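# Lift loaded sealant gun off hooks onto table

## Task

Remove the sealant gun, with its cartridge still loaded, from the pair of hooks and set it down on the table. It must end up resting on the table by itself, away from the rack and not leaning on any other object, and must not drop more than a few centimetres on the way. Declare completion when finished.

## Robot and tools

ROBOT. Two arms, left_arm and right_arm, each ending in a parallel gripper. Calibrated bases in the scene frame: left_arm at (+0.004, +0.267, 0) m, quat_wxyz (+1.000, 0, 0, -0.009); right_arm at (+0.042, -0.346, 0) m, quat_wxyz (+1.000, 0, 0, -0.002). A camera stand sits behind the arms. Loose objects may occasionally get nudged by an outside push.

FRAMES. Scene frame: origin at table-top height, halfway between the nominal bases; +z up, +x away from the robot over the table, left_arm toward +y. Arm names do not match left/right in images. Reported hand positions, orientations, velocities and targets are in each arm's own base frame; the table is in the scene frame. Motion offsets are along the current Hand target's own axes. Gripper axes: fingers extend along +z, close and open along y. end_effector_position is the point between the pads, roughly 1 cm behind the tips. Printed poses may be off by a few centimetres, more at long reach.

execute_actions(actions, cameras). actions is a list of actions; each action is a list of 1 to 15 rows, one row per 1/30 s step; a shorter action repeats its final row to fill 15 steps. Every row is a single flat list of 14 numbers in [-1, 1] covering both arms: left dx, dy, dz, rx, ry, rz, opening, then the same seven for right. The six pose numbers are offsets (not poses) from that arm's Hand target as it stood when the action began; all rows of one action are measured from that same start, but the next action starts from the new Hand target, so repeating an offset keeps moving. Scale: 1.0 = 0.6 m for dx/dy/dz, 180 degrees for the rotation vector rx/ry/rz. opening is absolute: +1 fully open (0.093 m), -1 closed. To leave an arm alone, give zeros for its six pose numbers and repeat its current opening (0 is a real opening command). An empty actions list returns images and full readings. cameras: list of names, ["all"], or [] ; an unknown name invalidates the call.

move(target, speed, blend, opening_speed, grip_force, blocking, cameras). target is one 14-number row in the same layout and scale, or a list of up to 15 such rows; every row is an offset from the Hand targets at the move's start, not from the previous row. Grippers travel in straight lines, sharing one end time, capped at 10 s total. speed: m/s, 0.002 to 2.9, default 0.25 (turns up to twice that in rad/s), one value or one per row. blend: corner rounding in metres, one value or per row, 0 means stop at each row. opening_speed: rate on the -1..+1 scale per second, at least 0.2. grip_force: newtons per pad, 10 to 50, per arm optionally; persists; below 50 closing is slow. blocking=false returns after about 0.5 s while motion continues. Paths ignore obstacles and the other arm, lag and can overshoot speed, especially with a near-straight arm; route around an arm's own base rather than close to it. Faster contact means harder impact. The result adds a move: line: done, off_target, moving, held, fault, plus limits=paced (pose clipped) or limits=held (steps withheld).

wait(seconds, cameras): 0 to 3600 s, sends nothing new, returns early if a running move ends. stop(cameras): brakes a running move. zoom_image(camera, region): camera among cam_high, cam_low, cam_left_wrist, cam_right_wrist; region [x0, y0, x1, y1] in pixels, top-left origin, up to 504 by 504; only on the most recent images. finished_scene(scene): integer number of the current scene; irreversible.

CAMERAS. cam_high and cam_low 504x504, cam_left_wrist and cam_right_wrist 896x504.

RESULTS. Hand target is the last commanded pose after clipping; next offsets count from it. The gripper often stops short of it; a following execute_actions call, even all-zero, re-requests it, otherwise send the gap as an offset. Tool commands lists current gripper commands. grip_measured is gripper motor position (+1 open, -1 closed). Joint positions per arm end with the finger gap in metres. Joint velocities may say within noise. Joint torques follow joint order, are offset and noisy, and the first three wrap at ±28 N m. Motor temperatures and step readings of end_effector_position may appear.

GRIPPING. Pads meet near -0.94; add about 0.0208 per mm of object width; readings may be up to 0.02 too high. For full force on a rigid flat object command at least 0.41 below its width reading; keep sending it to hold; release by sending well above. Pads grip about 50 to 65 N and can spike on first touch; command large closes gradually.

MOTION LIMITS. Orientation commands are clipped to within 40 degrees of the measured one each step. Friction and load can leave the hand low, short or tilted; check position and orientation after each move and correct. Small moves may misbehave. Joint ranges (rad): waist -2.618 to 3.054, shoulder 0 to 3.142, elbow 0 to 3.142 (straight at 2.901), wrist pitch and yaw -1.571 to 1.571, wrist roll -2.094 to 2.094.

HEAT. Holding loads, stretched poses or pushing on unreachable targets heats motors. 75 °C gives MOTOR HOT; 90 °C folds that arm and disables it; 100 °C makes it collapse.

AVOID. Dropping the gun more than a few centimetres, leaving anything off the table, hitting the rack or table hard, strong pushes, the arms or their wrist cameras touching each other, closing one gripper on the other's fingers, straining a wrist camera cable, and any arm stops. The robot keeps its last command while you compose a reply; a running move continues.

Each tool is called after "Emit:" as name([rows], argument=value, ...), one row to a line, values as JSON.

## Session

Emit:
execute_actions(actions=[])

Scene clock: 0.00 s.
left_arm: end_effector_position=(+0.3843, +0.0079, +0.0700) grip_measured=+1.000 end_effector_quat_wxyz=(+0.541, -0.030, +0.838, +0.063) | right_arm: end_effector_position=(+0.3869, +0.0051, +0.0717) grip_measured=+1.000 end_effector_quat_wxyz=(+0.540, -0.046, +0.841, -0.010)
Joint positions: left_arm=[-0.067 1.583 0.371 0.785 -0.2 -0.01 0.093] | right_arm=[-0.002 1.568 0.381 0.755 -0.034 -0.089 0.093]
Joint velocities: within noise
Joint torques (N m): no reading
Motor temperatures (°C): left_arm=[24 35 35 31 21 26 25] | right_arm=[25 39 42 37 25 24 23]
Heat: left arm: 35 °C; right arm: 42 °C.
Hand target: left_arm +0.3861, +0.0078, +0.0730; +0.545, -0.031, +0.836, +0.063 | right_arm +0.3910, +0.0051, +0.0794; +0.550, -0.046, +0.834, -0.011
Tool commands: left_gripper/opening=+1.0 right_gripper/opening=+1.0

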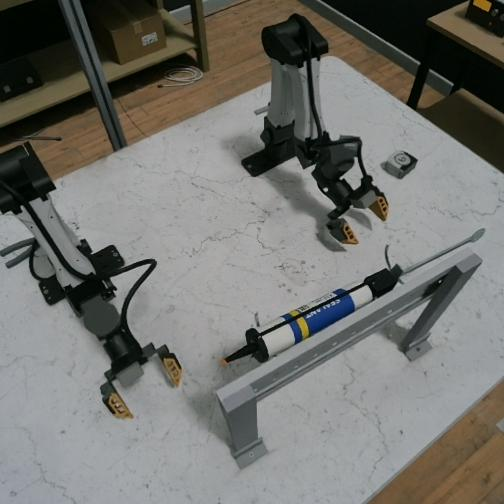

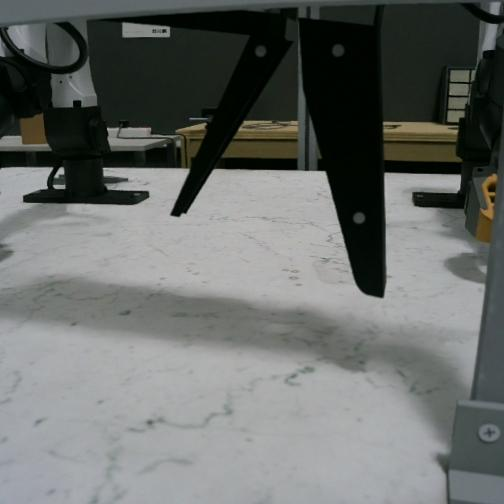

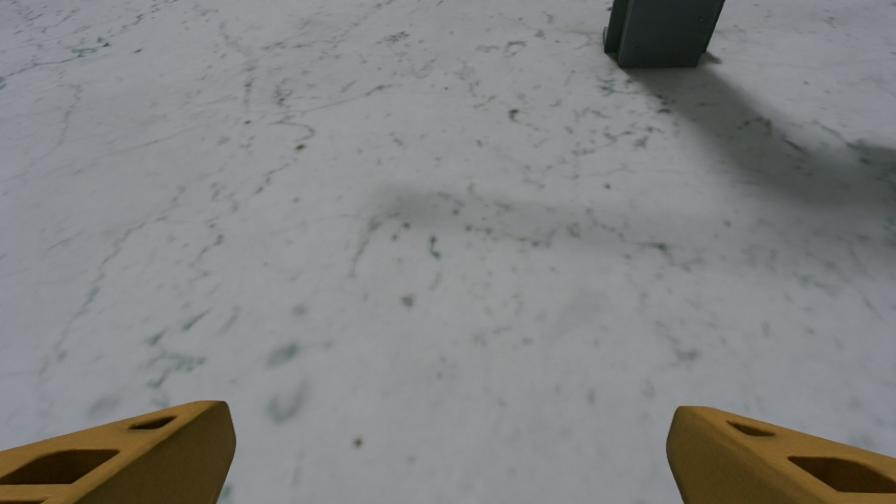

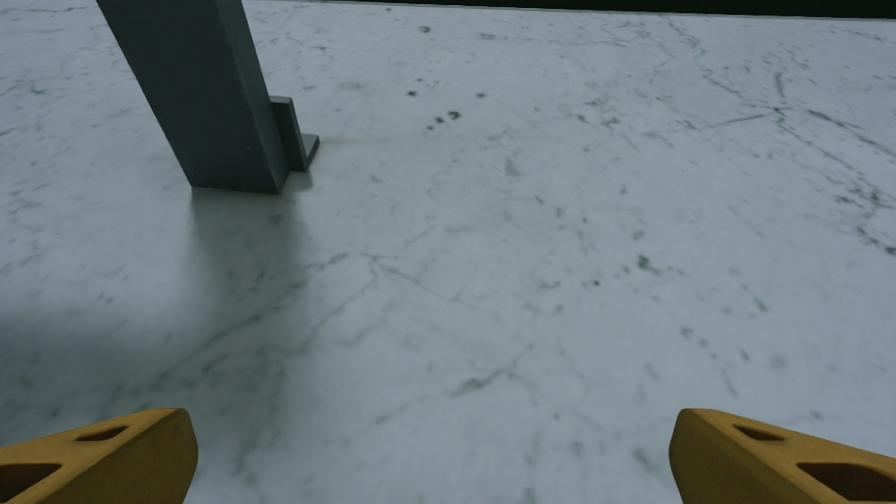

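Emit:
move(target=[-0.2207,0.0513,-0.4343,0.0426,-0.132,-0.0145,1,-0.3247,0.451,-0.0902,0.1122,-0.0876,-0.4669,1], speed=0.3, cameras=["cam_high","cam_right_wrist","cam_left_wrist"])

Emit:
zoom_image(camera="cam_high", region=[200, 210, 500, 430])

Scene clock: 32.10 s.
left_arm: end_effector_position=(+0.2066, -0.0003, +0.2859) grip_measured=+1.000 end_effector_quat_wxyz=(+0.695, -0.002, +0.719, +0.000) | right_arm: end_effector_position=(+0.3965, +0.2840, +0.2480) grip_measured=+1.000 end_effector_quat_wxyz=(+0.484, -0.518, +0.498, -0.499)
Joint positions: left_arm=[-0.018 0.132 0.507 -0.408 -0.02 -0.004 0.093] | right_arm=[0.892 1.746 1.027 0.668 0.887 -1.566 0.093]
Joint torques (N m): left_arm=[0.13 1.83 10.67 2.39 0.1 0.03] | right_arm=[0.59 -6.38 10.85 2.09 -0.07 -0.01]
Motor temperatures (°C): left_arm=[24 38 38 37 21 26 25] | right_arm=[25 43 47 47 25 23 23]
Heat: left arm: 38 °C; right arm: 47 °C.
Hand target: left_arm +0.1998, -0.0001, +0.3001; +0.707, +0.000, +0.707, +0.000 | right_arm +0.4000, +0.2899, +0.2608; +0.500, -0.500, +0.500, -0.500
Off the commanded pose: left_arm 0.016 m, 2 deg | right_arm 0.015 m, 3 deg.
move: off_target (left_arm, right_arm)
Images, in order (width x height): cam_high 504x504, cam_left_wrist 896x504, cam_right_wrist 896x504.

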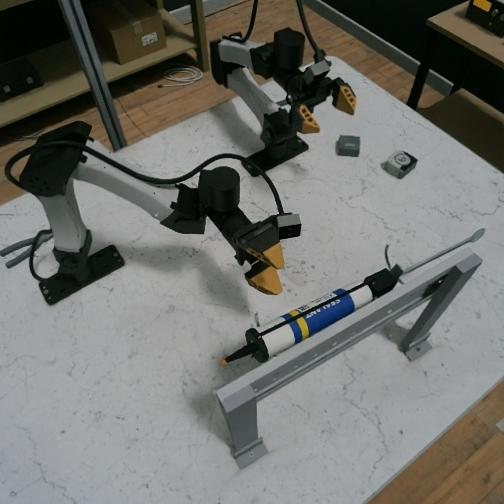

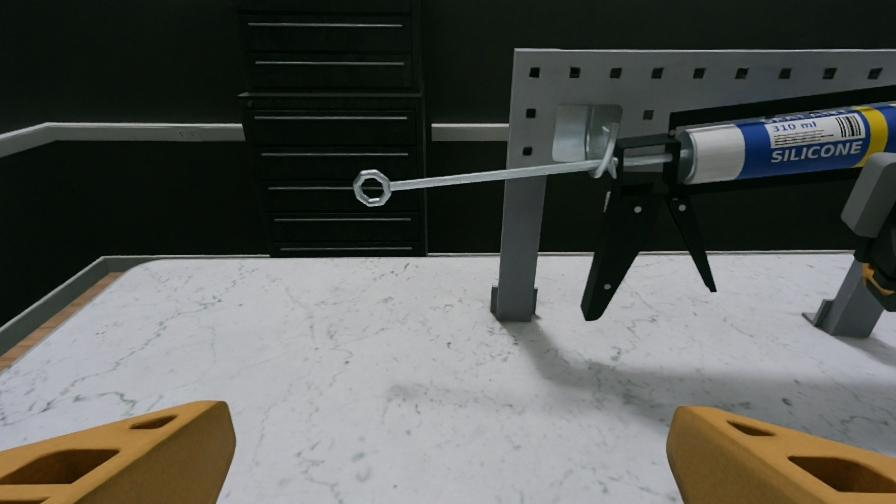

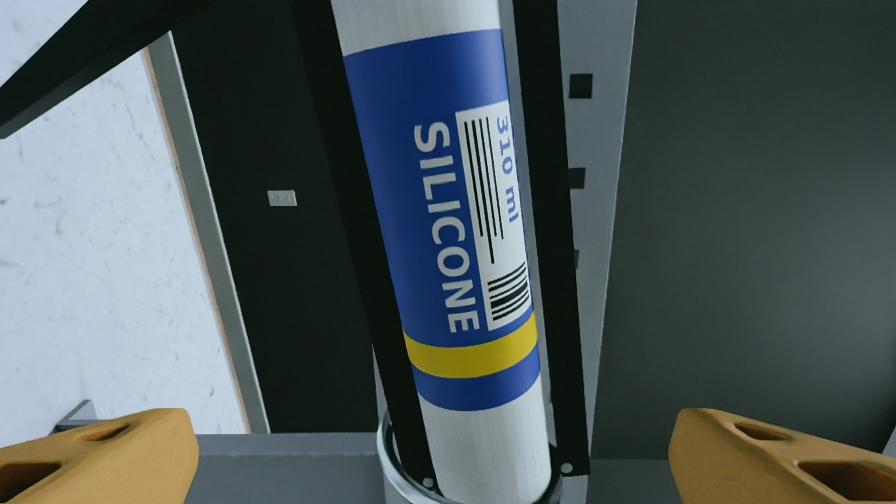

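Scaled by 1.680 from the camera's image (finer frame: 720x720).

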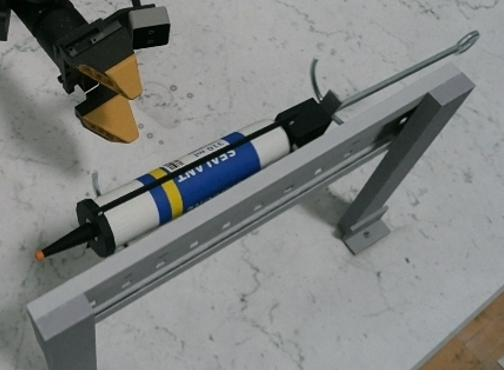

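Emit:
move(target=[0,0,0,0,0,0,1,-0.0133,-0.02,0.133,0,0.0333,-0.0417,1], speed=0.25, cameras=["cam_high","cam_right_wrist"])

Scene clock: 57.33 s.
left_arm: end_effector_position=(+0.2066, -0.0007, +0.2859) grip_measured=+1.000 end_effector_quat_wxyz=(+0.695, -0.001, +0.719, -0.001) | right_arm: end_effector_position=(+0.4742, +0.2960, +0.2661) grip_measured=+1.000 end_effector_quat_wxyz=(-0.436, +0.513, -0.489, +0.554)
Joint positions: left_arm=[-0.018 0.132 0.507 -0.408 -0.018 -0.004 0.093] | right_arm=[0.794 1.987 1.392 0.586 0.888 -1.708 0.093]
Joint torques (N m): left_arm=[0.17 1.87 10.78 2.36 0.09 0.04] | right_arm=[-0.14 -8.28 11.41 1.79 -0.11 0.01]
Motor temperatures (°C): left_arm=[24 36 44 40 21 26 25] | right_arm=[25 45 55 48 25 23 22]
Heat: left arm: 44 °C; right arm: 55 °C.
Hand target: left_arm +0.1998, -0.0001, +0.3002; +0.707, +0.000, +0.707, +0.000 | right_arm +0.4797, +0.2979, +0.2728; -0.439, +0.505, -0.492, +0.557
Off the commanded pose: left_arm 0.016 m, 2 deg | right_arm 0.009 m, 1 deg.
move: done

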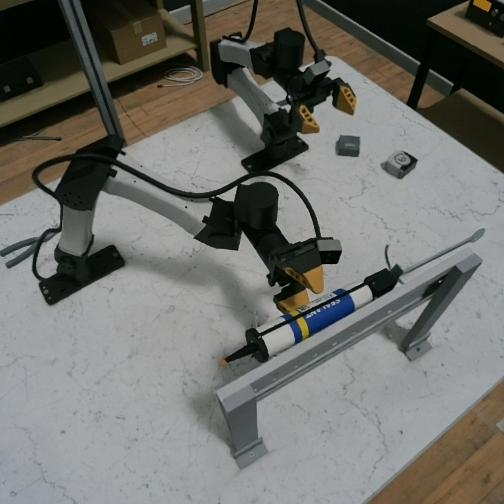

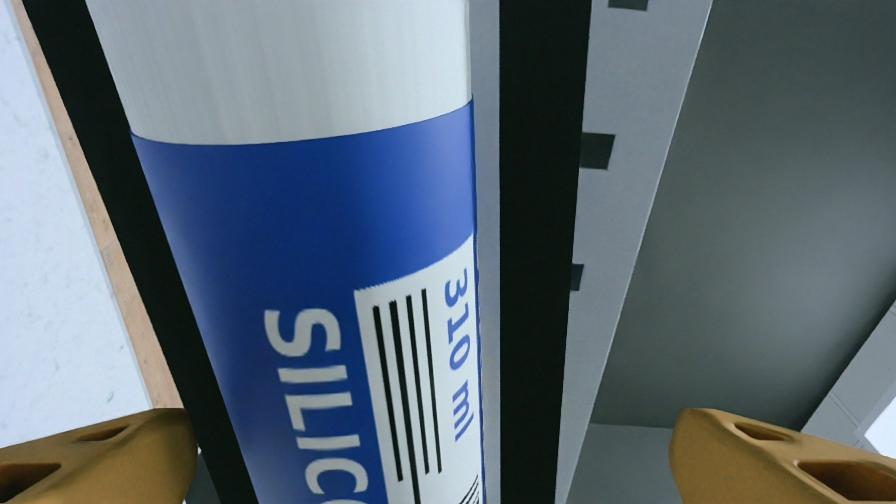

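Emit:
move([
  [0,0,0,0,0,0,1,-0.0147,0.0098,0.035,0,0,0,1],
  [0,0,0,0,0,0,1,-0.0147,0.0098,0.035,0,0,0,-0.3],
], speed=0.15, opening_speed=1.0, cameras=["cam_high","cam_low","cam_right_wrist"])

Scene clock: 75.10 s.
left_arm: end_effector_position=(+0.2066, -0.0007, +0.2859) grip_measured=+1.000 end_effector_quat_wxyz=(+0.695, -0.001, +0.719, -0.001) | right_arm: end_effector_position=(+0.4946, +0.3028, +0.2431) grip_measured=+0.142 end_effector_quat_wxyz=(-0.408, +0.535, -0.487, +0.557)
Joint positions: left_arm=[-0.018 0.132 0.507 -0.408 -0.018 -0.004 0.093] | right_arm=[0.775 2.077 1.48 0.522 0.879 -1.713 0.052]
Joint torques (N m): left_arm=[0.2 1.88 10.73 2.36 0.09 0.06] | right_arm=[-0.58 -10.24 11.07 2.37 -0.23 0.11]
Motor temperatures (°C): left_arm=[24 35 46 41 21 26 25] | right_arm=[25 49 57 46 25 23 23]
Heat: left arm: 46 °C; right arm: 57 °C.
Hand target: left_arm +0.1998, -0.0001, +0.3002; +0.707, +0.000, +0.707, +0.000 | right_arm +0.5015, +0.3037, +0.2660; -0.440, +0.505, -0.492, +0.557
Off the commanded pose: left_arm 0.016 m, 2 deg | right_arm 0.024 m, 5 deg.
move: off_target (right_arm); target 2's new opening was sent with right_arm's hand 0.011 m and 2 deg from that target

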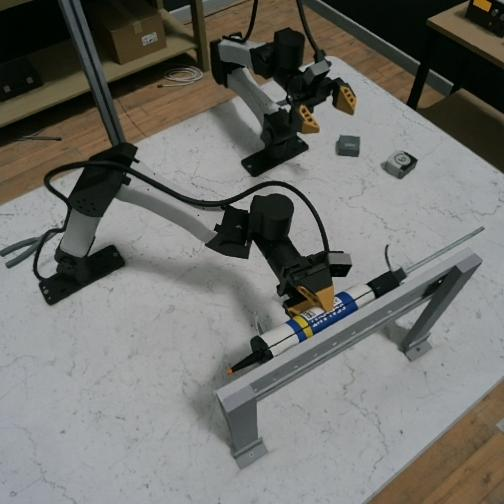

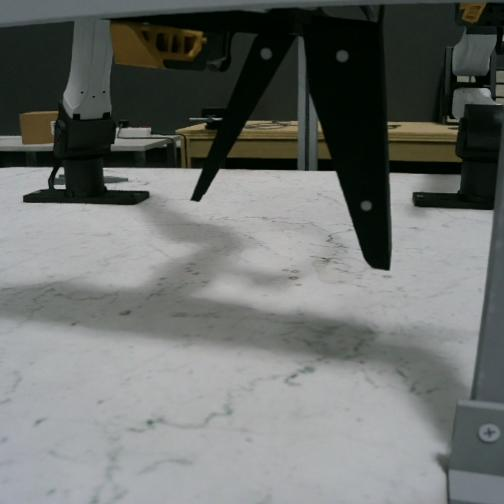

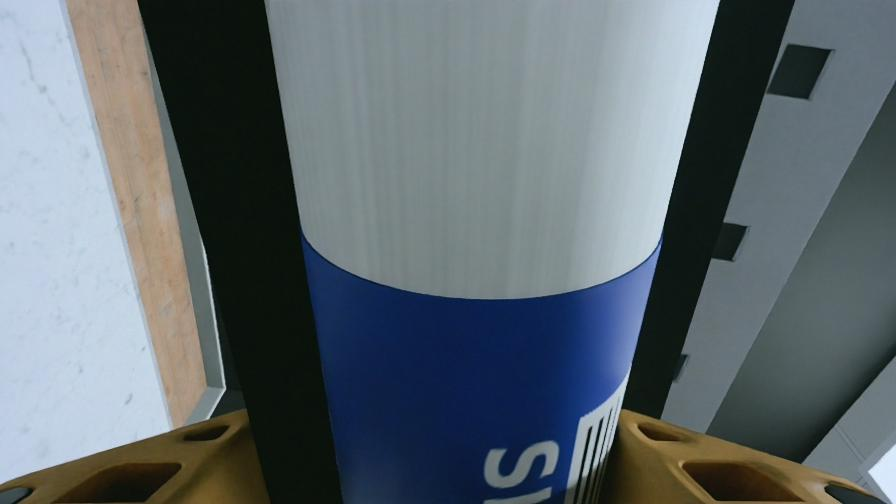

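Emit:
move([
  [0,0,0,0,0,0,1,0,0,0,0,0,0,1],
  [0,0,0,0,0,0,1,0,0,-0.05,0,0,0,1],
], speed=0.15, cameras=["cam_high","cam_right_wrist"])

Scene clock: 85.73 s.
left_arm: end_effector_position=(+0.2066, -0.0007, +0.2859) grip_measured=+1.000 end_effector_quat_wxyz=(+0.695, -0.001, +0.719, -0.001) | right_arm: end_effector_position=(+0.4784, +0.3115, +0.2438) grip_measured=+1.000 end_effector_quat_wxyz=(-0.420, +0.527, -0.486, +0.556)
Joint positions: left_arm=[-0.018 0.132 0.507 -0.408 -0.018 -0.004 0.093] | right_arm=[0.812 2.06 1.437 0.576 0.91 -1.713 0.093]
Joint torques (N m): left_arm=[0.16 1.87 10.76 2.36 0.08 0.02] | right_arm=[0.58 -13.52 6.78 2.1 -0.1 0.11]
Motor temperatures (°C): left_arm=[24 35 47 42 21 26 25] | right_arm=[25 54 60 47 25 23 23]
Heat: left arm: 47 °C; right arm: 60 °C.
Hand target: left_arm +0.1998, -0.0001, +0.3002; +0.707, +0.000, +0.707, +0.000 | right_arm +0.4717, +0.3068, +0.2658; -0.440, +0.505, -0.492, +0.557
Off the commanded pose: left_arm 0.016 m, 2 deg | right_arm 0.023 m, 3 deg.
move: off_target (right_arm)

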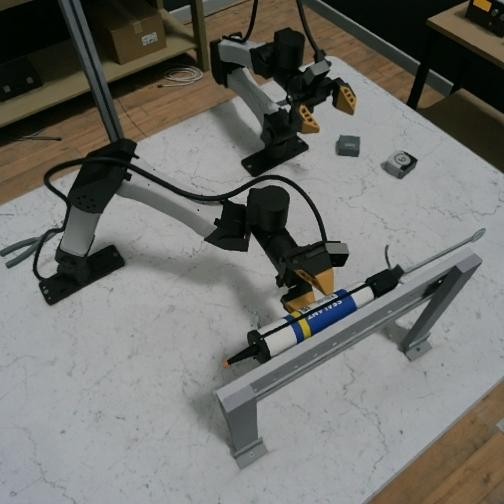

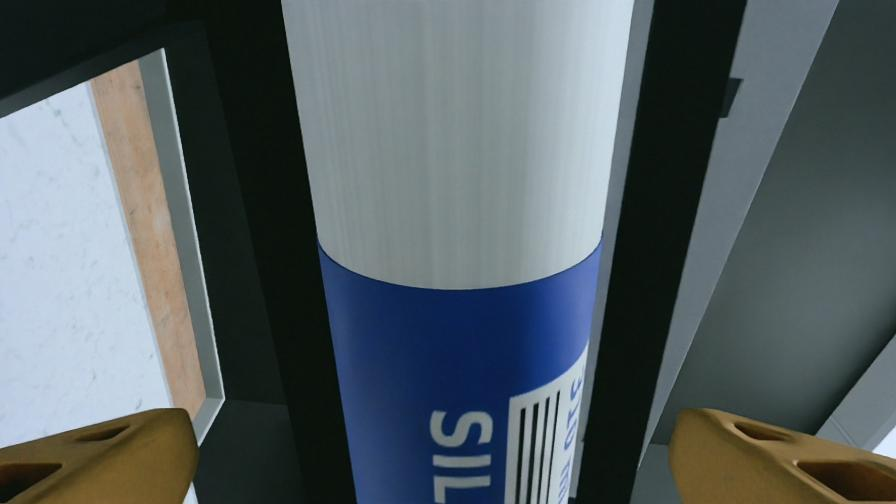

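Emit:
move(target=[0,0,0,0,0,0,1,0.0057,0.0178,0.0208,0,0,0,1], speed=0.1, cameras=["cam_right_wrist"])

Scene clock: 101.63 s.
left_arm: end_effector_position=(+0.2066, -0.0007, +0.2858) grip_measured=+1.000 end_effector_quat_wxyz=(+0.695, -0.001, +0.719, -0.001) | right_arm: end_effector_position=(+0.4841, +0.3037, +0.2489) grip_measured=+1.000 end_effector_quat_wxyz=(-0.426, +0.514, -0.491, +0.559)
Joint positions: left_arm=[-0.018 0.132 0.507 -0.408 -0.018 -0.004 0.093] | right_arm=[0.794 2.06 1.437 0.605 0.906 -1.713 0.093]
Joint torques (N m): left_arm=[0.21 1.87 10.76 2.37 0.09 0.03] | right_arm=[-0.28 -11.38 6.58 2.05 -0.29 0.11]
Motor temperatures (°C): left_arm=[24 35 48 43 21 26 25] | right_arm=[25 68 56 50 25 23 23]
Heat: left arm: 48 °C; right arm: 68 °C.
Hand target: left_arm +0.1998, -0.0001, +0.3001; +0.707, +0.000, +0.707, +0.000 | right_arm +0.4836, +0.3008, +0.2557; -0.440, +0.505, -0.492, +0.557
Off the commanded pose: left_arm 0.016 m, 2 deg | right_arm 0.007 m, 2 deg.
move: done

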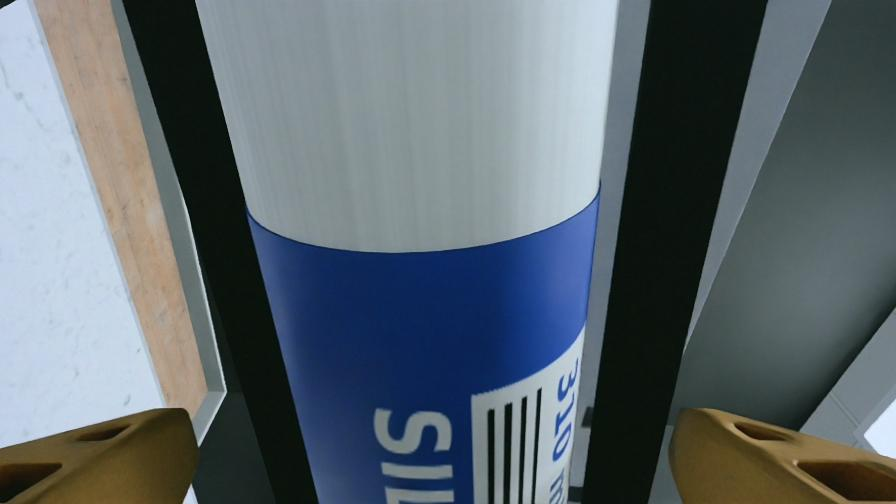

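Emit:
move([
  [0,0,0,0,0,0,1,-0.002,-0.012,0.0,0.022,0,-0.009,1],
  [0,0,0,0,0,0,1,-0.002,-0.0105,0.032,0.022,0,-0.009,1],
], speed=0.12, cameras=["cam_right_wrist"])

Scene clock: 120.33 s.
left_arm: end_effector_position=(+0.2066, -0.0007, +0.2858) grip_measured=+1.000 end_effector_quat_wxyz=(+0.695, -0.001, +0.719, -0.001) | right_arm: end_effector_position=(+0.4969, +0.2962, +0.2549) grip_measured=+1.000 end_effector_quat_wxyz=(-0.438, +0.503, -0.466, +0.581)
Joint positions: left_arm=[-0.018 0.132 0.507 -0.408 -0.018 -0.004 0.093] | right_arm=[0.76 2.092 1.426 0.755 0.86 -1.817 0.093]
Joint torques (N m): left_arm=[0.24 1.84 10.63 2.36 0.09 0.04] | right_arm=[-0.14 -9.01 11.15 1.86 -0.35 0.07]
Motor temperatures (°C): left_arm=[24 34 49 43 21 26 25] | right_arm=[25 72 53 49 25 23 22]
Heat: left arm: 49 °C; right arm: 72 °C.
Hand target: left_arm +0.1998, -0.0001, +0.3001; +0.707, +0.000, +0.707, +0.000 | right_arm +0.5029, +0.3007, +0.2621; -0.449, +0.496, -0.465, +0.580
Off the commanded pose: left_arm 0.016 m, 2 deg | right_arm 0.010 m, 2 deg.
move: done

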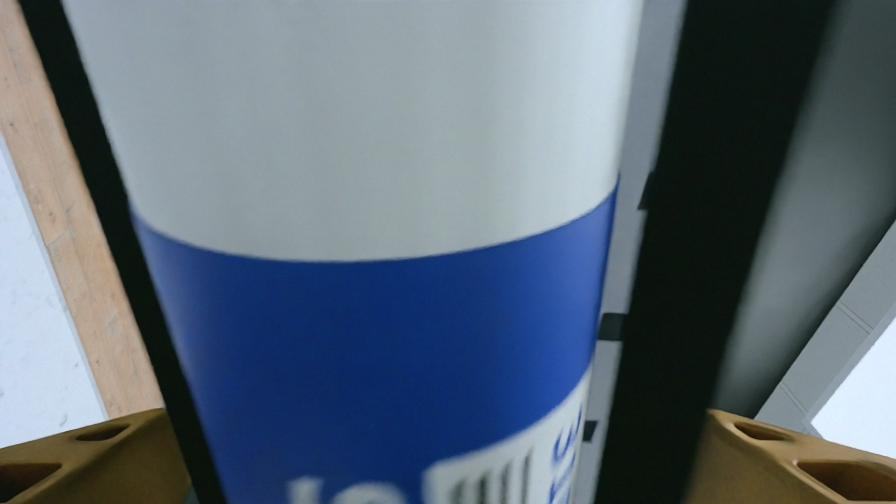

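Emit:
move(target=[0,0,0,0,0,0,1,0,0,0.004,0,0,0,-0.3], opening_speed=1.0, cameras=["cam_right_wrist"])

Scene clock: 127.33 s.
left_arm: end_effector_position=(+0.2066, -0.0007, +0.2858) grip_measured=+1.000 end_effector_quat_wxyz=(+0.695, -0.001, +0.719, -0.001) | right_arm: end_effector_position=(+0.4995, +0.2975, +0.2442) grip_measured=+0.141 end_effector_quat_wxyz=(-0.424, +0.518, -0.464, +0.580)
Joint positions: left_arm=[-0.018 0.132 0.507 -0.408 -0.018 -0.004 0.093] | right_arm=[0.758 2.104 1.431 0.721 0.856 -1.817 0.052]
Joint torques (N m): left_arm=[0.18 1.83 10.76 2.35 0.09 0.04] | right_arm=[-0.28 -9.8 11.17 2.18 -0.32 0.08]
Motor temperatures (°C): left_arm=[24 34 50 44 21 26 25] | right_arm=[25 68 54 49 25 23 23]
Heat: left arm: 50 °C; right arm: 68 °C.
Hand target: left_arm +0.1998, -0.0001, +0.3001; +0.707, +0.000, +0.707, +0.000 | right_arm +0.5052, +0.3007, +0.2621; -0.449, +0.496, -0.465, +0.580
Off the commanded pose: left_arm 0.016 m, 2 deg | right_arm 0.019 m, 4 deg.
move: off_target (right_arm)

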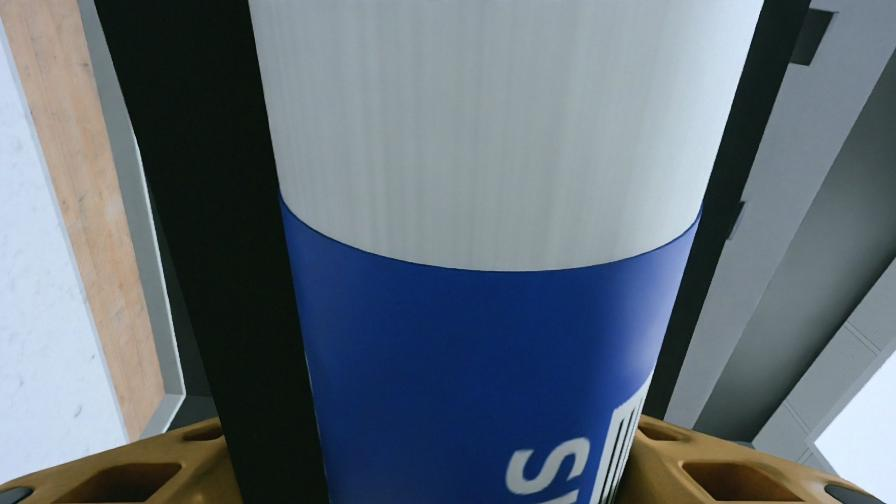

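Emit:
move([
  [0,0,0,0,0,0,1,0,0,0,0,0,0,1],
  [0,0,0,0,0,0,1,0,0,-0.04,-0.022,0,0,1],
], speed=0.15, cameras=["cam_high","cam_right_wrist","cam_left_wrist","cam_low"])

Emit:
zoom_image(camera="cam_high", region=[210, 230, 410, 390])

Emit:
zoom_image(camera="cam_left_wrist", region=[550, 50, 896, 350])

Scene clock: 153.40 s.
left_arm: end_effector_position=(+0.2066, -0.0007, +0.2858) grip_measured=+1.000 end_effector_quat_wxyz=(+0.695, -0.001, +0.719, -0.001) | right_arm: end_effector_position=(+0.4871, +0.3067, +0.2432) grip_measured=+1.000 end_effector_quat_wxyz=(-0.422, +0.526, -0.477, +0.564)
Joint positions: left_arm=[-0.018 0.132 0.507 -0.408 -0.018 -0.004 0.093] | right_arm=[0.79 2.077 1.433 0.634 0.885 -1.755 0.093]
Joint torques (N m): left_arm=[0.16 1.88 10.69 2.36 0.09 0.04] | right_arm=[0.59 -13.23 7.8 1.73 -0.03 0.27]
Motor temperatures (°C): left_arm=[24 34 51 44 21 26 25] | right_arm=[25 64 58 49 25 23 24]
Heat: left arm: 51 °C; right arm: 64 °C.
Hand target: left_arm +0.1998, -0.0001, +0.3001; +0.707, +0.000, +0.707, +0.000 | right_arm +0.4814, +0.3029, +0.2604; -0.432, +0.512, -0.485, +0.563
Off the commanded pose: left_arm 0.016 m, 2 deg | right_arm 0.018 m, 2 deg.
move: off_target (right_arm)

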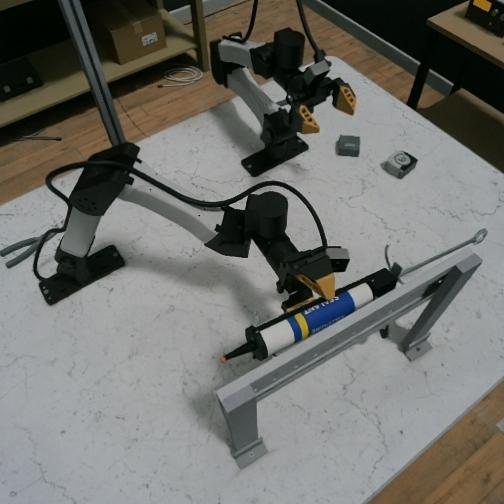

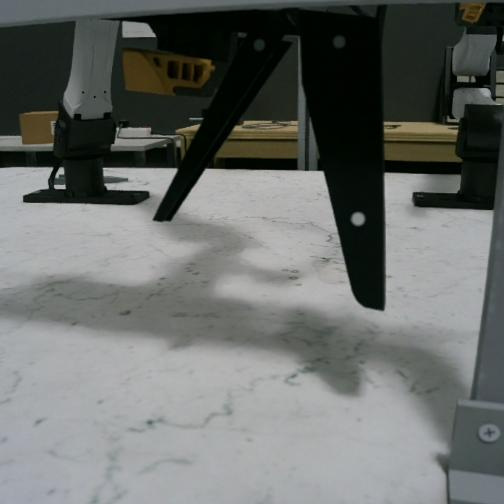

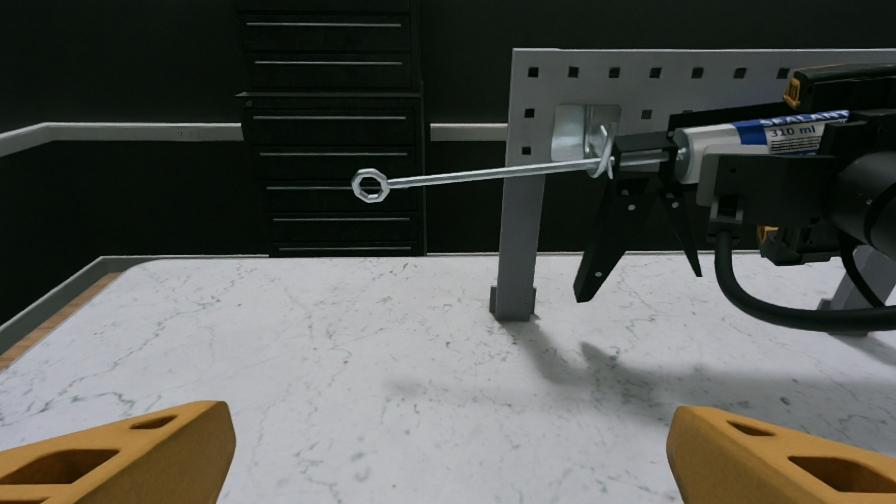

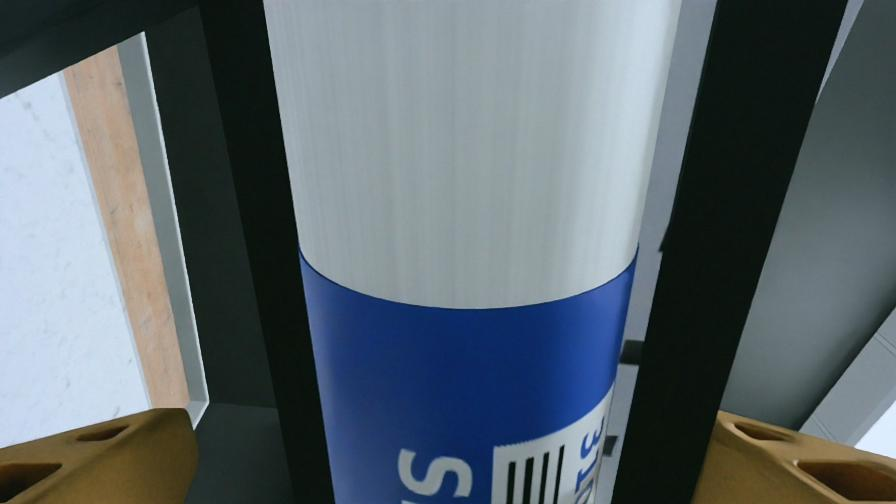

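Scaled by 2.520 from the camera's image (finer frame: 720x720).

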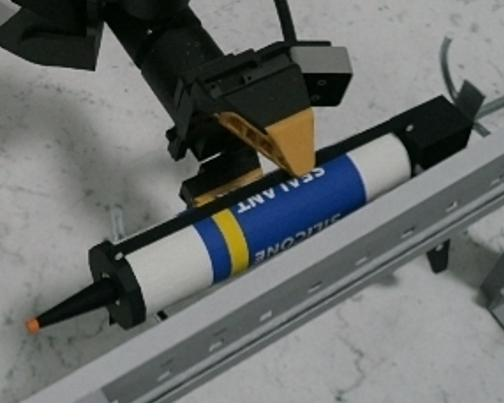

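Scaled by 1.457 from the camera's image (finer frame: 1280x720).

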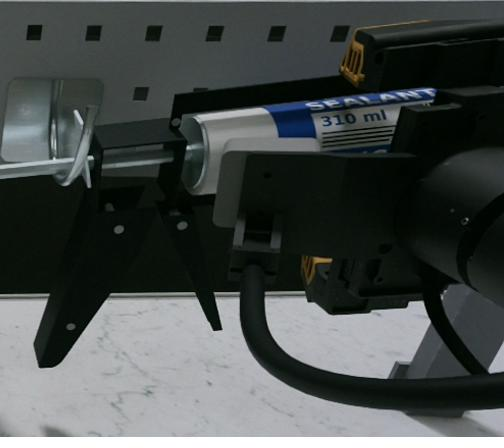

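Emit:
move([
  [0,0,0,0,0,0,1,-0.0028,0.0388,-0.0323,0.111,0,0,1],
  [0,0,0,0,0,0,1,-0.0044,0.0222,0.0083,0.111,0,0,1],
], speed=0.12, cameras=["cam_high","cam_right_wrist"])

Emit:
zoom_image(camera="cam_high", region=[210, 230, 410, 390])

Scene clock: 201.77 s.
left_arm: end_effector_position=(+0.2066, -0.0007, +0.2858) grip_measured=+1.000 end_effector_quat_wxyz=(+0.695, -0.001, +0.719, -0.001) | right_arm: end_effector_position=(+0.2446, -0.0017, +0.1791) grip_measured=+1.000 end_effector_quat_wxyz=(+0.701, -0.037, +0.711, -0.045)
Joint positions: left_arm=[-0.018 0.132 0.507 -0.408 -0.018 -0.004 0.093] | right_arm=[0.006 0.049 0.033 0.002 0.019 -0.116 0.093]
Joint velocities: left_arm=[within noise] | right_arm=[-0.081 -0.203 -0.173 -0.066 -0.051 0.125 0]
Joint torques (N m): left_arm=[0.13 1.85 10.67 2.34 0.1 0.05] | right_arm=[-0.47 1.02 7.51 2.21 -0.31 0.08]
Motor temperatures (°C): left_arm=[24 33 52 46 21 26 25] | right_arm=[25 84 54 49 25 23 22]
Heat: left arm: 52 °C; right arm: 84 °C.
Hand target: left_arm +0.1998, -0.0001, +0.3001; +0.707, +0.000, +0.707, +0.000 | right_arm +0.2443, +0.0007, +0.1705; +0.699, -0.027, +0.715, -0.021 (not the last commanded pose)
Tool commands: left_gripper/opening=+1.0 right_gripper/opening=+1.0
Off the commanded pose: left_arm 0.016 m, 2 deg.
OVER-TEMPERATURE FAULT: ARM FOLDED TO REST. Before this call, joint 2 (shoulder) of the right arm reached 90 °C. The right arm's motors are now idle, so it may still sink, and the gripper idles too, so what it holds may stay or slip. The right arm ran none of this call's commands. In this call fault stops used 9 of the actions that the scene allows. The stop is over, but the right arm and its gripper will run no more commands in this scene. This fault puts only its own arm into a fault stop.
MOTOR HOT: on. Joint 2 (shoulder) of the right arm reports 84 °C.
move: fault (right_arm)

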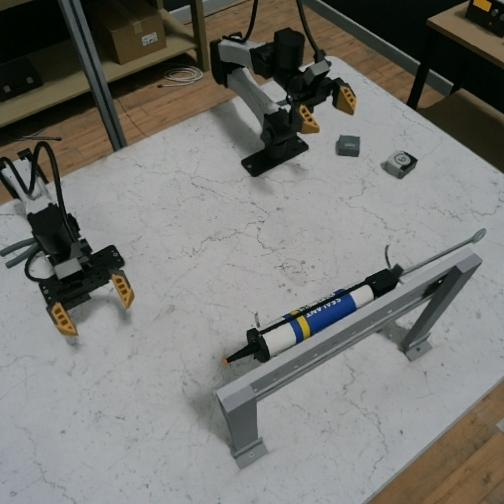

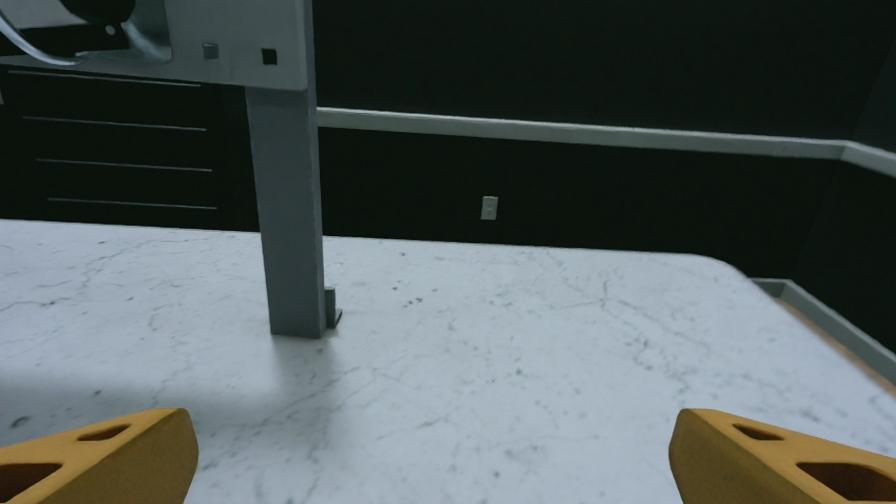

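Scaled by 2.520 from the camera's image (finer frame: 720x720).

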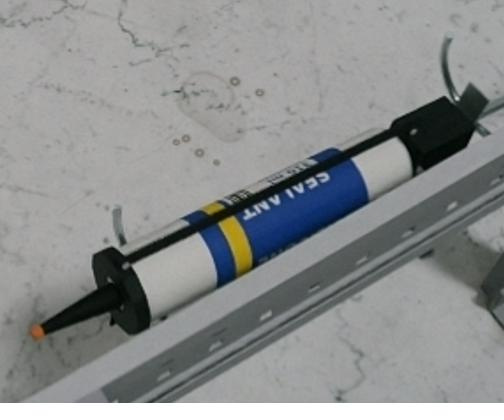

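Emit:
move(target=[0.0217,-0.4867,0.4417,0.0277,-0.0235,0.4471,1,0,0,0,0,0,0,1], speed=0.3, cameras=["cam_high","cam_left_wrist"])

Scene clock: 230.37 s.
left_arm: end_effector_position=(+0.4609, -0.2845, +0.2799) grip_measured=+1.000 end_effector_quat_wxyz=(+0.553, +0.488, +0.520, +0.430) | right_arm: end_effector_position=(+0.2368, -0.0018, +0.1099) grip_measured=+1.000 end_effector_quat_wxyz=(+0.612, -0.042, +0.789, -0.041)
Joint positions: left_arm=[-0.742 1.825 1.242 0.561 -0.649 1.402 0.093] | right_arm=[0.006 0.004 -0.014 -0.233 0.019 -0.115 0.093]
Joint torques (N m): left_arm=[-0.91 -9.31 11.7 2.36 0.06 -0.07] | right_arm=[0.18 -0.01 0.03 -0.02 -0.17 -0.01]
Motor temperatures (°C): left_arm=[24 33 53 46 21 26 25] | right_arm=[25 60 49 42 25 23 22]
Heat: left arm: 53 °C; right arm: 60 °C.
Hand target: left_arm +0.4648, -0.2923, +0.2870; +0.563, +0.485, +0.515, +0.428 | right_arm +0.2368, -0.0018, +0.1108; +0.612, -0.042, +0.788, -0.041 (not the last commanded pose)
Tool commands: left_gripper/opening=+1.0 right_gripper/opening=+1.0
Off the commanded pose: left_arm 0.011 m, 1 deg.
OVER-TEMPERATURE FAULT: ARM FOLDED TO REST. As an earlier result told, the right arm's stop is over, but it will run no more commands in this scene. The right arm ran none of this call's commands.
move: fault (right_arm), off_target (left_arm)

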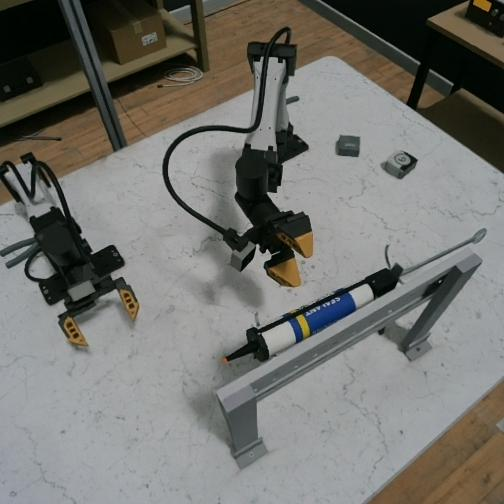

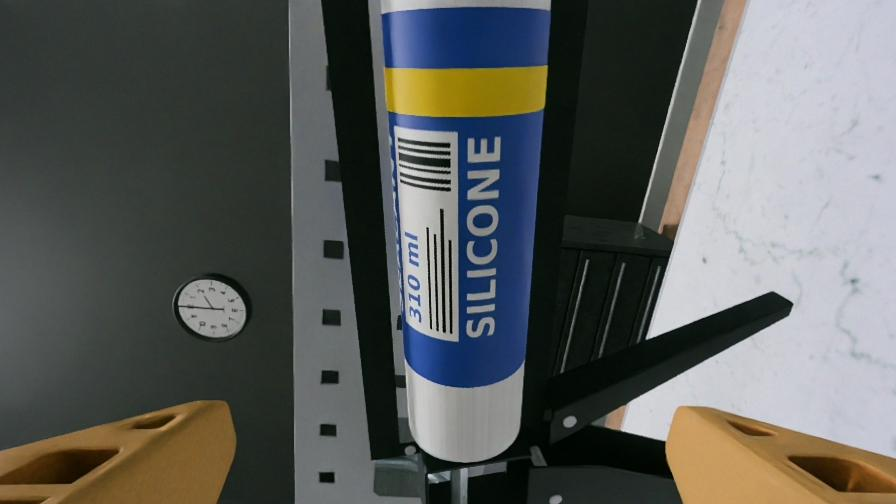

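Emit:
move(target=[-0.0373,0.0022,0.1122,0,0,0,1,0,0,0,0,0,0,1], speed=0.2, cameras=["cam_high","cam_left_wrist"])

Scene clock: 250.23 s.
left_arm: end_effector_position=(+0.5237, -0.3165, +0.2898) grip_measured=+1.000 end_effector_quat_wxyz=(+0.558, +0.485, +0.518, +0.431) | right_arm: end_effector_position=(+0.2368, -0.0018, +0.1099) grip_measured=+1.000 end_effector_quat_wxyz=(+0.612, -0.042, +0.789, -0.041)
Joint positions: left_arm=[-0.701 2.066 1.608 0.452 -0.605 1.406 0.093] | right_arm=[0.006 0.004 -0.014 -0.233 0.019 -0.115 0.093]
Joint torques (N m): left_arm=[-0.12 -11.48 11.97 2.28 0.13 -0.06] | right_arm=[0.2 -0.06 0.03 -0.02 -0.17 -0.01]
Motor temperatures (°C): left_arm=[24 39 55 45 21 26 25] | right_arm=[25 52 46 41 25 23 22]
Heat: left arm: 55 °C; right arm: 52 °C.
Hand target: left_arm +0.5295, -0.3210, +0.2918; +0.563, +0.485, +0.515, +0.428 | right_arm +0.2368, -0.0018, +0.1108; +0.612, -0.042, +0.788, -0.041
Tool commands: left_gripper/opening=+1.0 right_gripper/opening=+1.0
Off the commanded pose: left_arm 0.008 m, 1 deg.
OVER-TEMPERATURE FAULT: ARM FOLDED TO REST. As an earlier result told, the right arm's stop is over, but it will run no more commands in this scene. The right arm ran none of this call's commands.
move: fault (right_arm)

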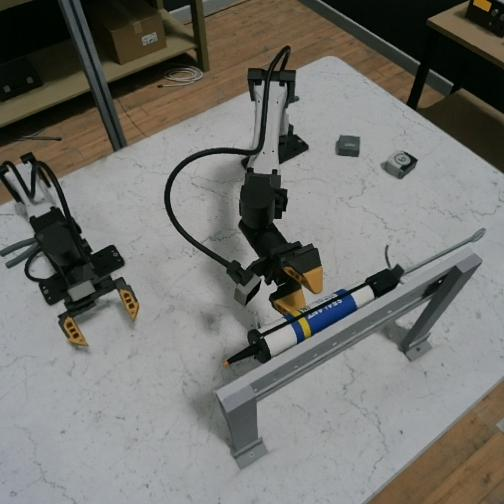

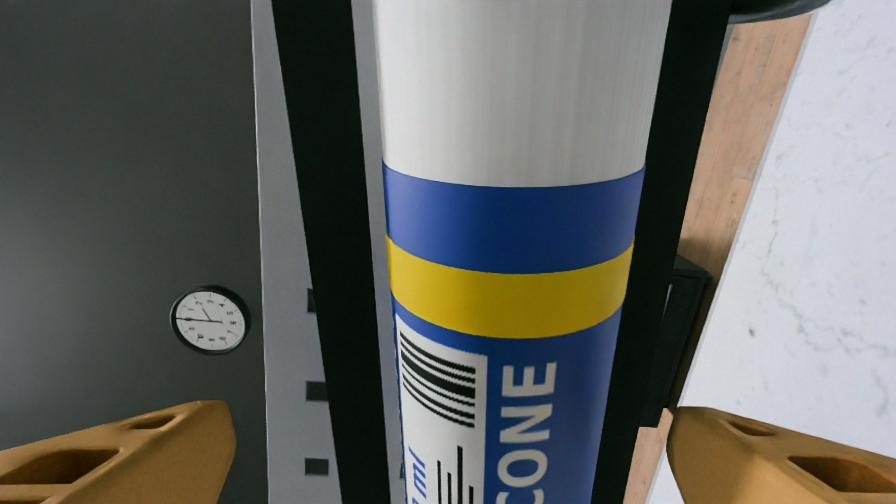

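Emit:
move(target=[0.011,-0.0055,0.0457,0,0,0,1,0,0,0,0,0,0,1], speed=0.15, cameras=["cam_left_wrist"])

Scene clock: 264.97 s.
left_arm: end_effector_position=(+0.5509, -0.3150, +0.2867) grip_measured=+1.000 end_effector_quat_wxyz=(+0.559, +0.485, +0.517, +0.430) | right_arm: end_effector_position=(+0.2368, -0.0018, +0.1099) grip_measured=+1.000 end_effector_quat_wxyz=(+0.612, -0.042, +0.789, -0.041)
Joint positions: left_arm=[-0.662 2.148 1.72 0.422 -0.564 1.406 0.093] | right_arm=[0.006 0.004 -0.014 -0.233 0.019 -0.115 0.093]
Joint torques (N m): left_arm=[-0.01 -12.25 11.73 2.27 0.14 -0.07] | right_arm=[0.16 -0.03 0.03 -0.02 -0.17 -0.01]
Motor temperatures (°C): left_arm=[24 44 53 44 21 26 25] | right_arm=[25 48 45 40 25 23 22]
Heat: left arm: 53 °C; right arm: 48 °C.
Hand target: left_arm +0.5573, -0.3180, +0.2877; +0.563, +0.485, +0.515, +0.428 | right_arm +0.2368, -0.0018, +0.1108; +0.612, -0.042, +0.788, -0.041
Tool commands: left_gripper/opening=+1.0 right_gripper/opening=+1.0
Off the commanded pose: left_arm 0.007 m, 1 deg.
OVER-TEMPERATURE FAULT: ARM FOLDED TO REST. As an earlier result told, the right arm's stop is over, but it will run no more commands in this scene. The right arm ran none of this call's commands.
move: fault (right_arm)

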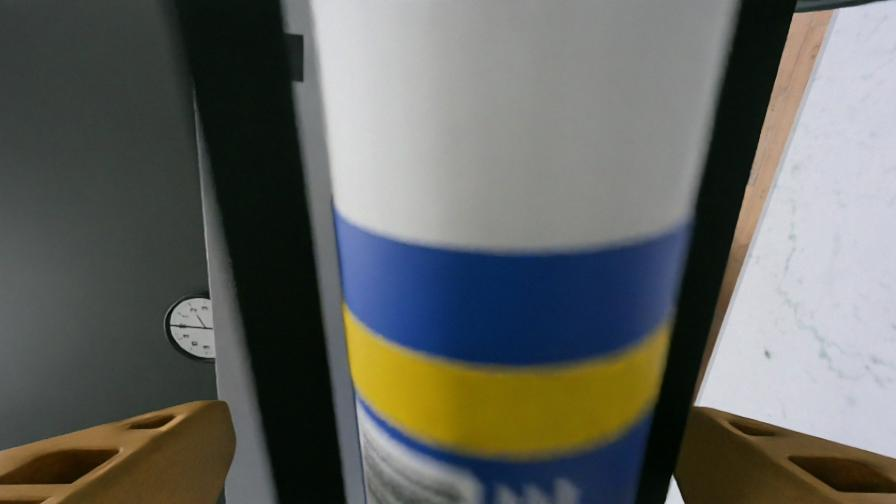

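Emit:
move([
  [0,0,-0.05,0,0,0,1,0,0,0,0,0,0,1],
  [0.005,-0.0257,-0.0575,-0.1,0,0,1,0,0,0,0,0,0,1],
  [0.0015,-0.0065,0.0033,-0.1,0,0,1,0,0,0,0,0,0,1],
], speed=0.15, cameras=["cam_left_wrist","cam_high"])

Scene clock: 289.90 s.
left_arm: end_effector_position=(+0.5530, -0.3159, +0.2847) grip_measured=+1.000 end_effector_quat_wxyz=(+0.626, +0.395, +0.441, +0.507) | right_arm: end_effector_position=(+0.2368, -0.0018, +0.1099) grip_measured=+1.000 end_effector_quat_wxyz=(+0.612, -0.042, +0.789, -0.041)
Joint positions: left_arm=[-0.665 2.313 1.664 1.017 -0.584 1.62 0.093] | right_arm=[0.006 0.004 -0.014 -0.233 0.019 -0.115 0.093]
Joint torques (N m): left_arm=[0.05 -12.75 11.02 2.07 0.22 -0.21] | right_arm=[0.17 -0.02 0.05 -0.02 -0.17 -0.02]
Heat: left arm: 52 °C; right arm: 44 °C.
Hand target: left_arm +0.5593, -0.3180, +0.2834; +0.632, +0.391, +0.442, +0.503 | right_arm +0.2368, -0.0018, +0.1108; +0.612, -0.042, +0.788, -0.041
Tool commands: left_gripper/opening=+1.0 right_gripper/opening=+1.0
Off the commanded pose: left_arm 0.007 m, 1 deg.
OVER-TEMPERATURE FAULT: ARM FOLDED TO REST. As an earlier result told, the right arm's stop is over, but it will run no more commands in this scene. The right arm ran none of this call's commands.
move: fault (right_arm)
Images, in order (width x height): cam_high 504x504, cam_left_wrist 896x504.

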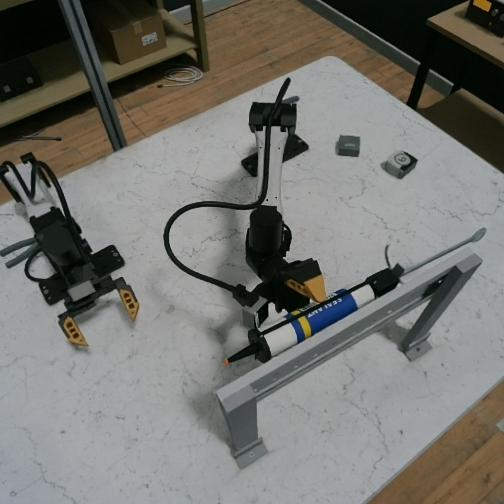

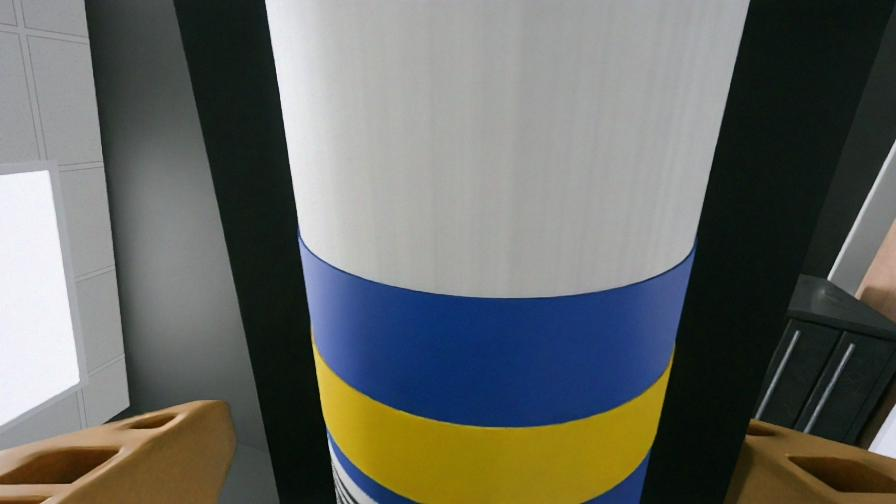

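Emit:
move([
  [0,-0.01,-0.02,0.028,0,0,1,0,0,0,0,0,0,1],
  [0,-0.0105,0.014,0.028,0,0,1,0,0,0,0,0,0,1],
], speed=0.1, cameras=["cam_left_wrist"])

Scene clock: 317.27 s.
left_arm: end_effector_position=(+0.5603, -0.3245, +0.2775) grip_measured=+1.000 end_effector_quat_wxyz=(+0.612, +0.430, +0.456, +0.483) | right_arm: end_effector_position=(+0.2368, -0.0018, +0.1099) grip_measured=+1.000 end_effector_quat_wxyz=(+0.612, -0.042, +0.789, -0.041)
Joint positions: left_arm=[-0.664 2.298 1.7 0.854 -0.561 1.563 0.093] | right_arm=[0.006 0.004 -0.014 -0.233 0.019 -0.115 0.093]
Joint torques (N m): left_arm=[0.64 -13.31 11.73 2.15 0.05 -0.18] | right_arm=[0.16 -0.05 0.05 -0.02 -0.17 -0.01]
Motor temperatures (°C): left_arm=[24 56 52 43 21 26 24] | right_arm=[25 42 42 37 25 23 22]
Heat: left arm: 56 °C; right arm: 42 °C.
Hand target: left_arm +0.5691, -0.3197, +0.2802; +0.614, +0.419, +0.463, +0.483 | right_arm +0.2368, -0.0018, +0.1108; +0.612, -0.042, +0.788, -0.041
Tool commands: left_gripper/opening=+1.0 right_gripper/opening=+1.0
Off the commanded pose: left_arm 0.010 m, 2 deg.
OVER-TEMPERATURE FAULT: ARM FOLDED TO REST. As an earlier result told, the right arm's stop is over, but it will run no more commands in this scene. The right arm ran none of this call's commands.
move: fault (right_arm)

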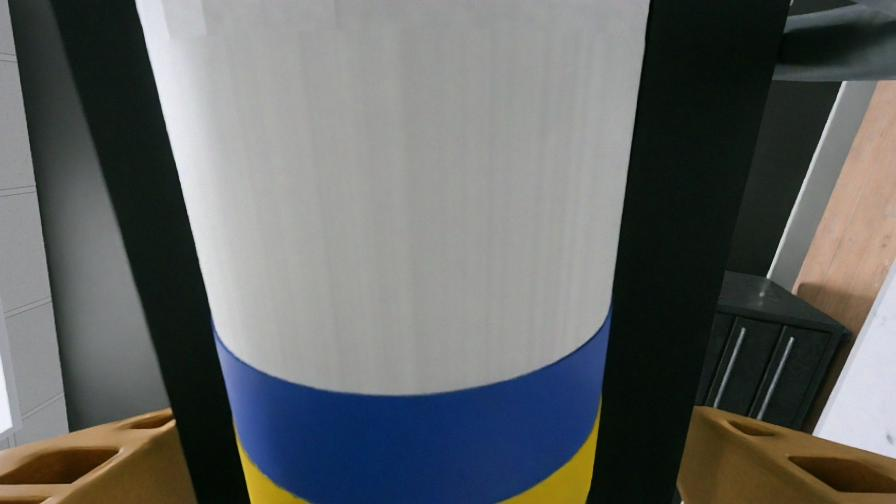

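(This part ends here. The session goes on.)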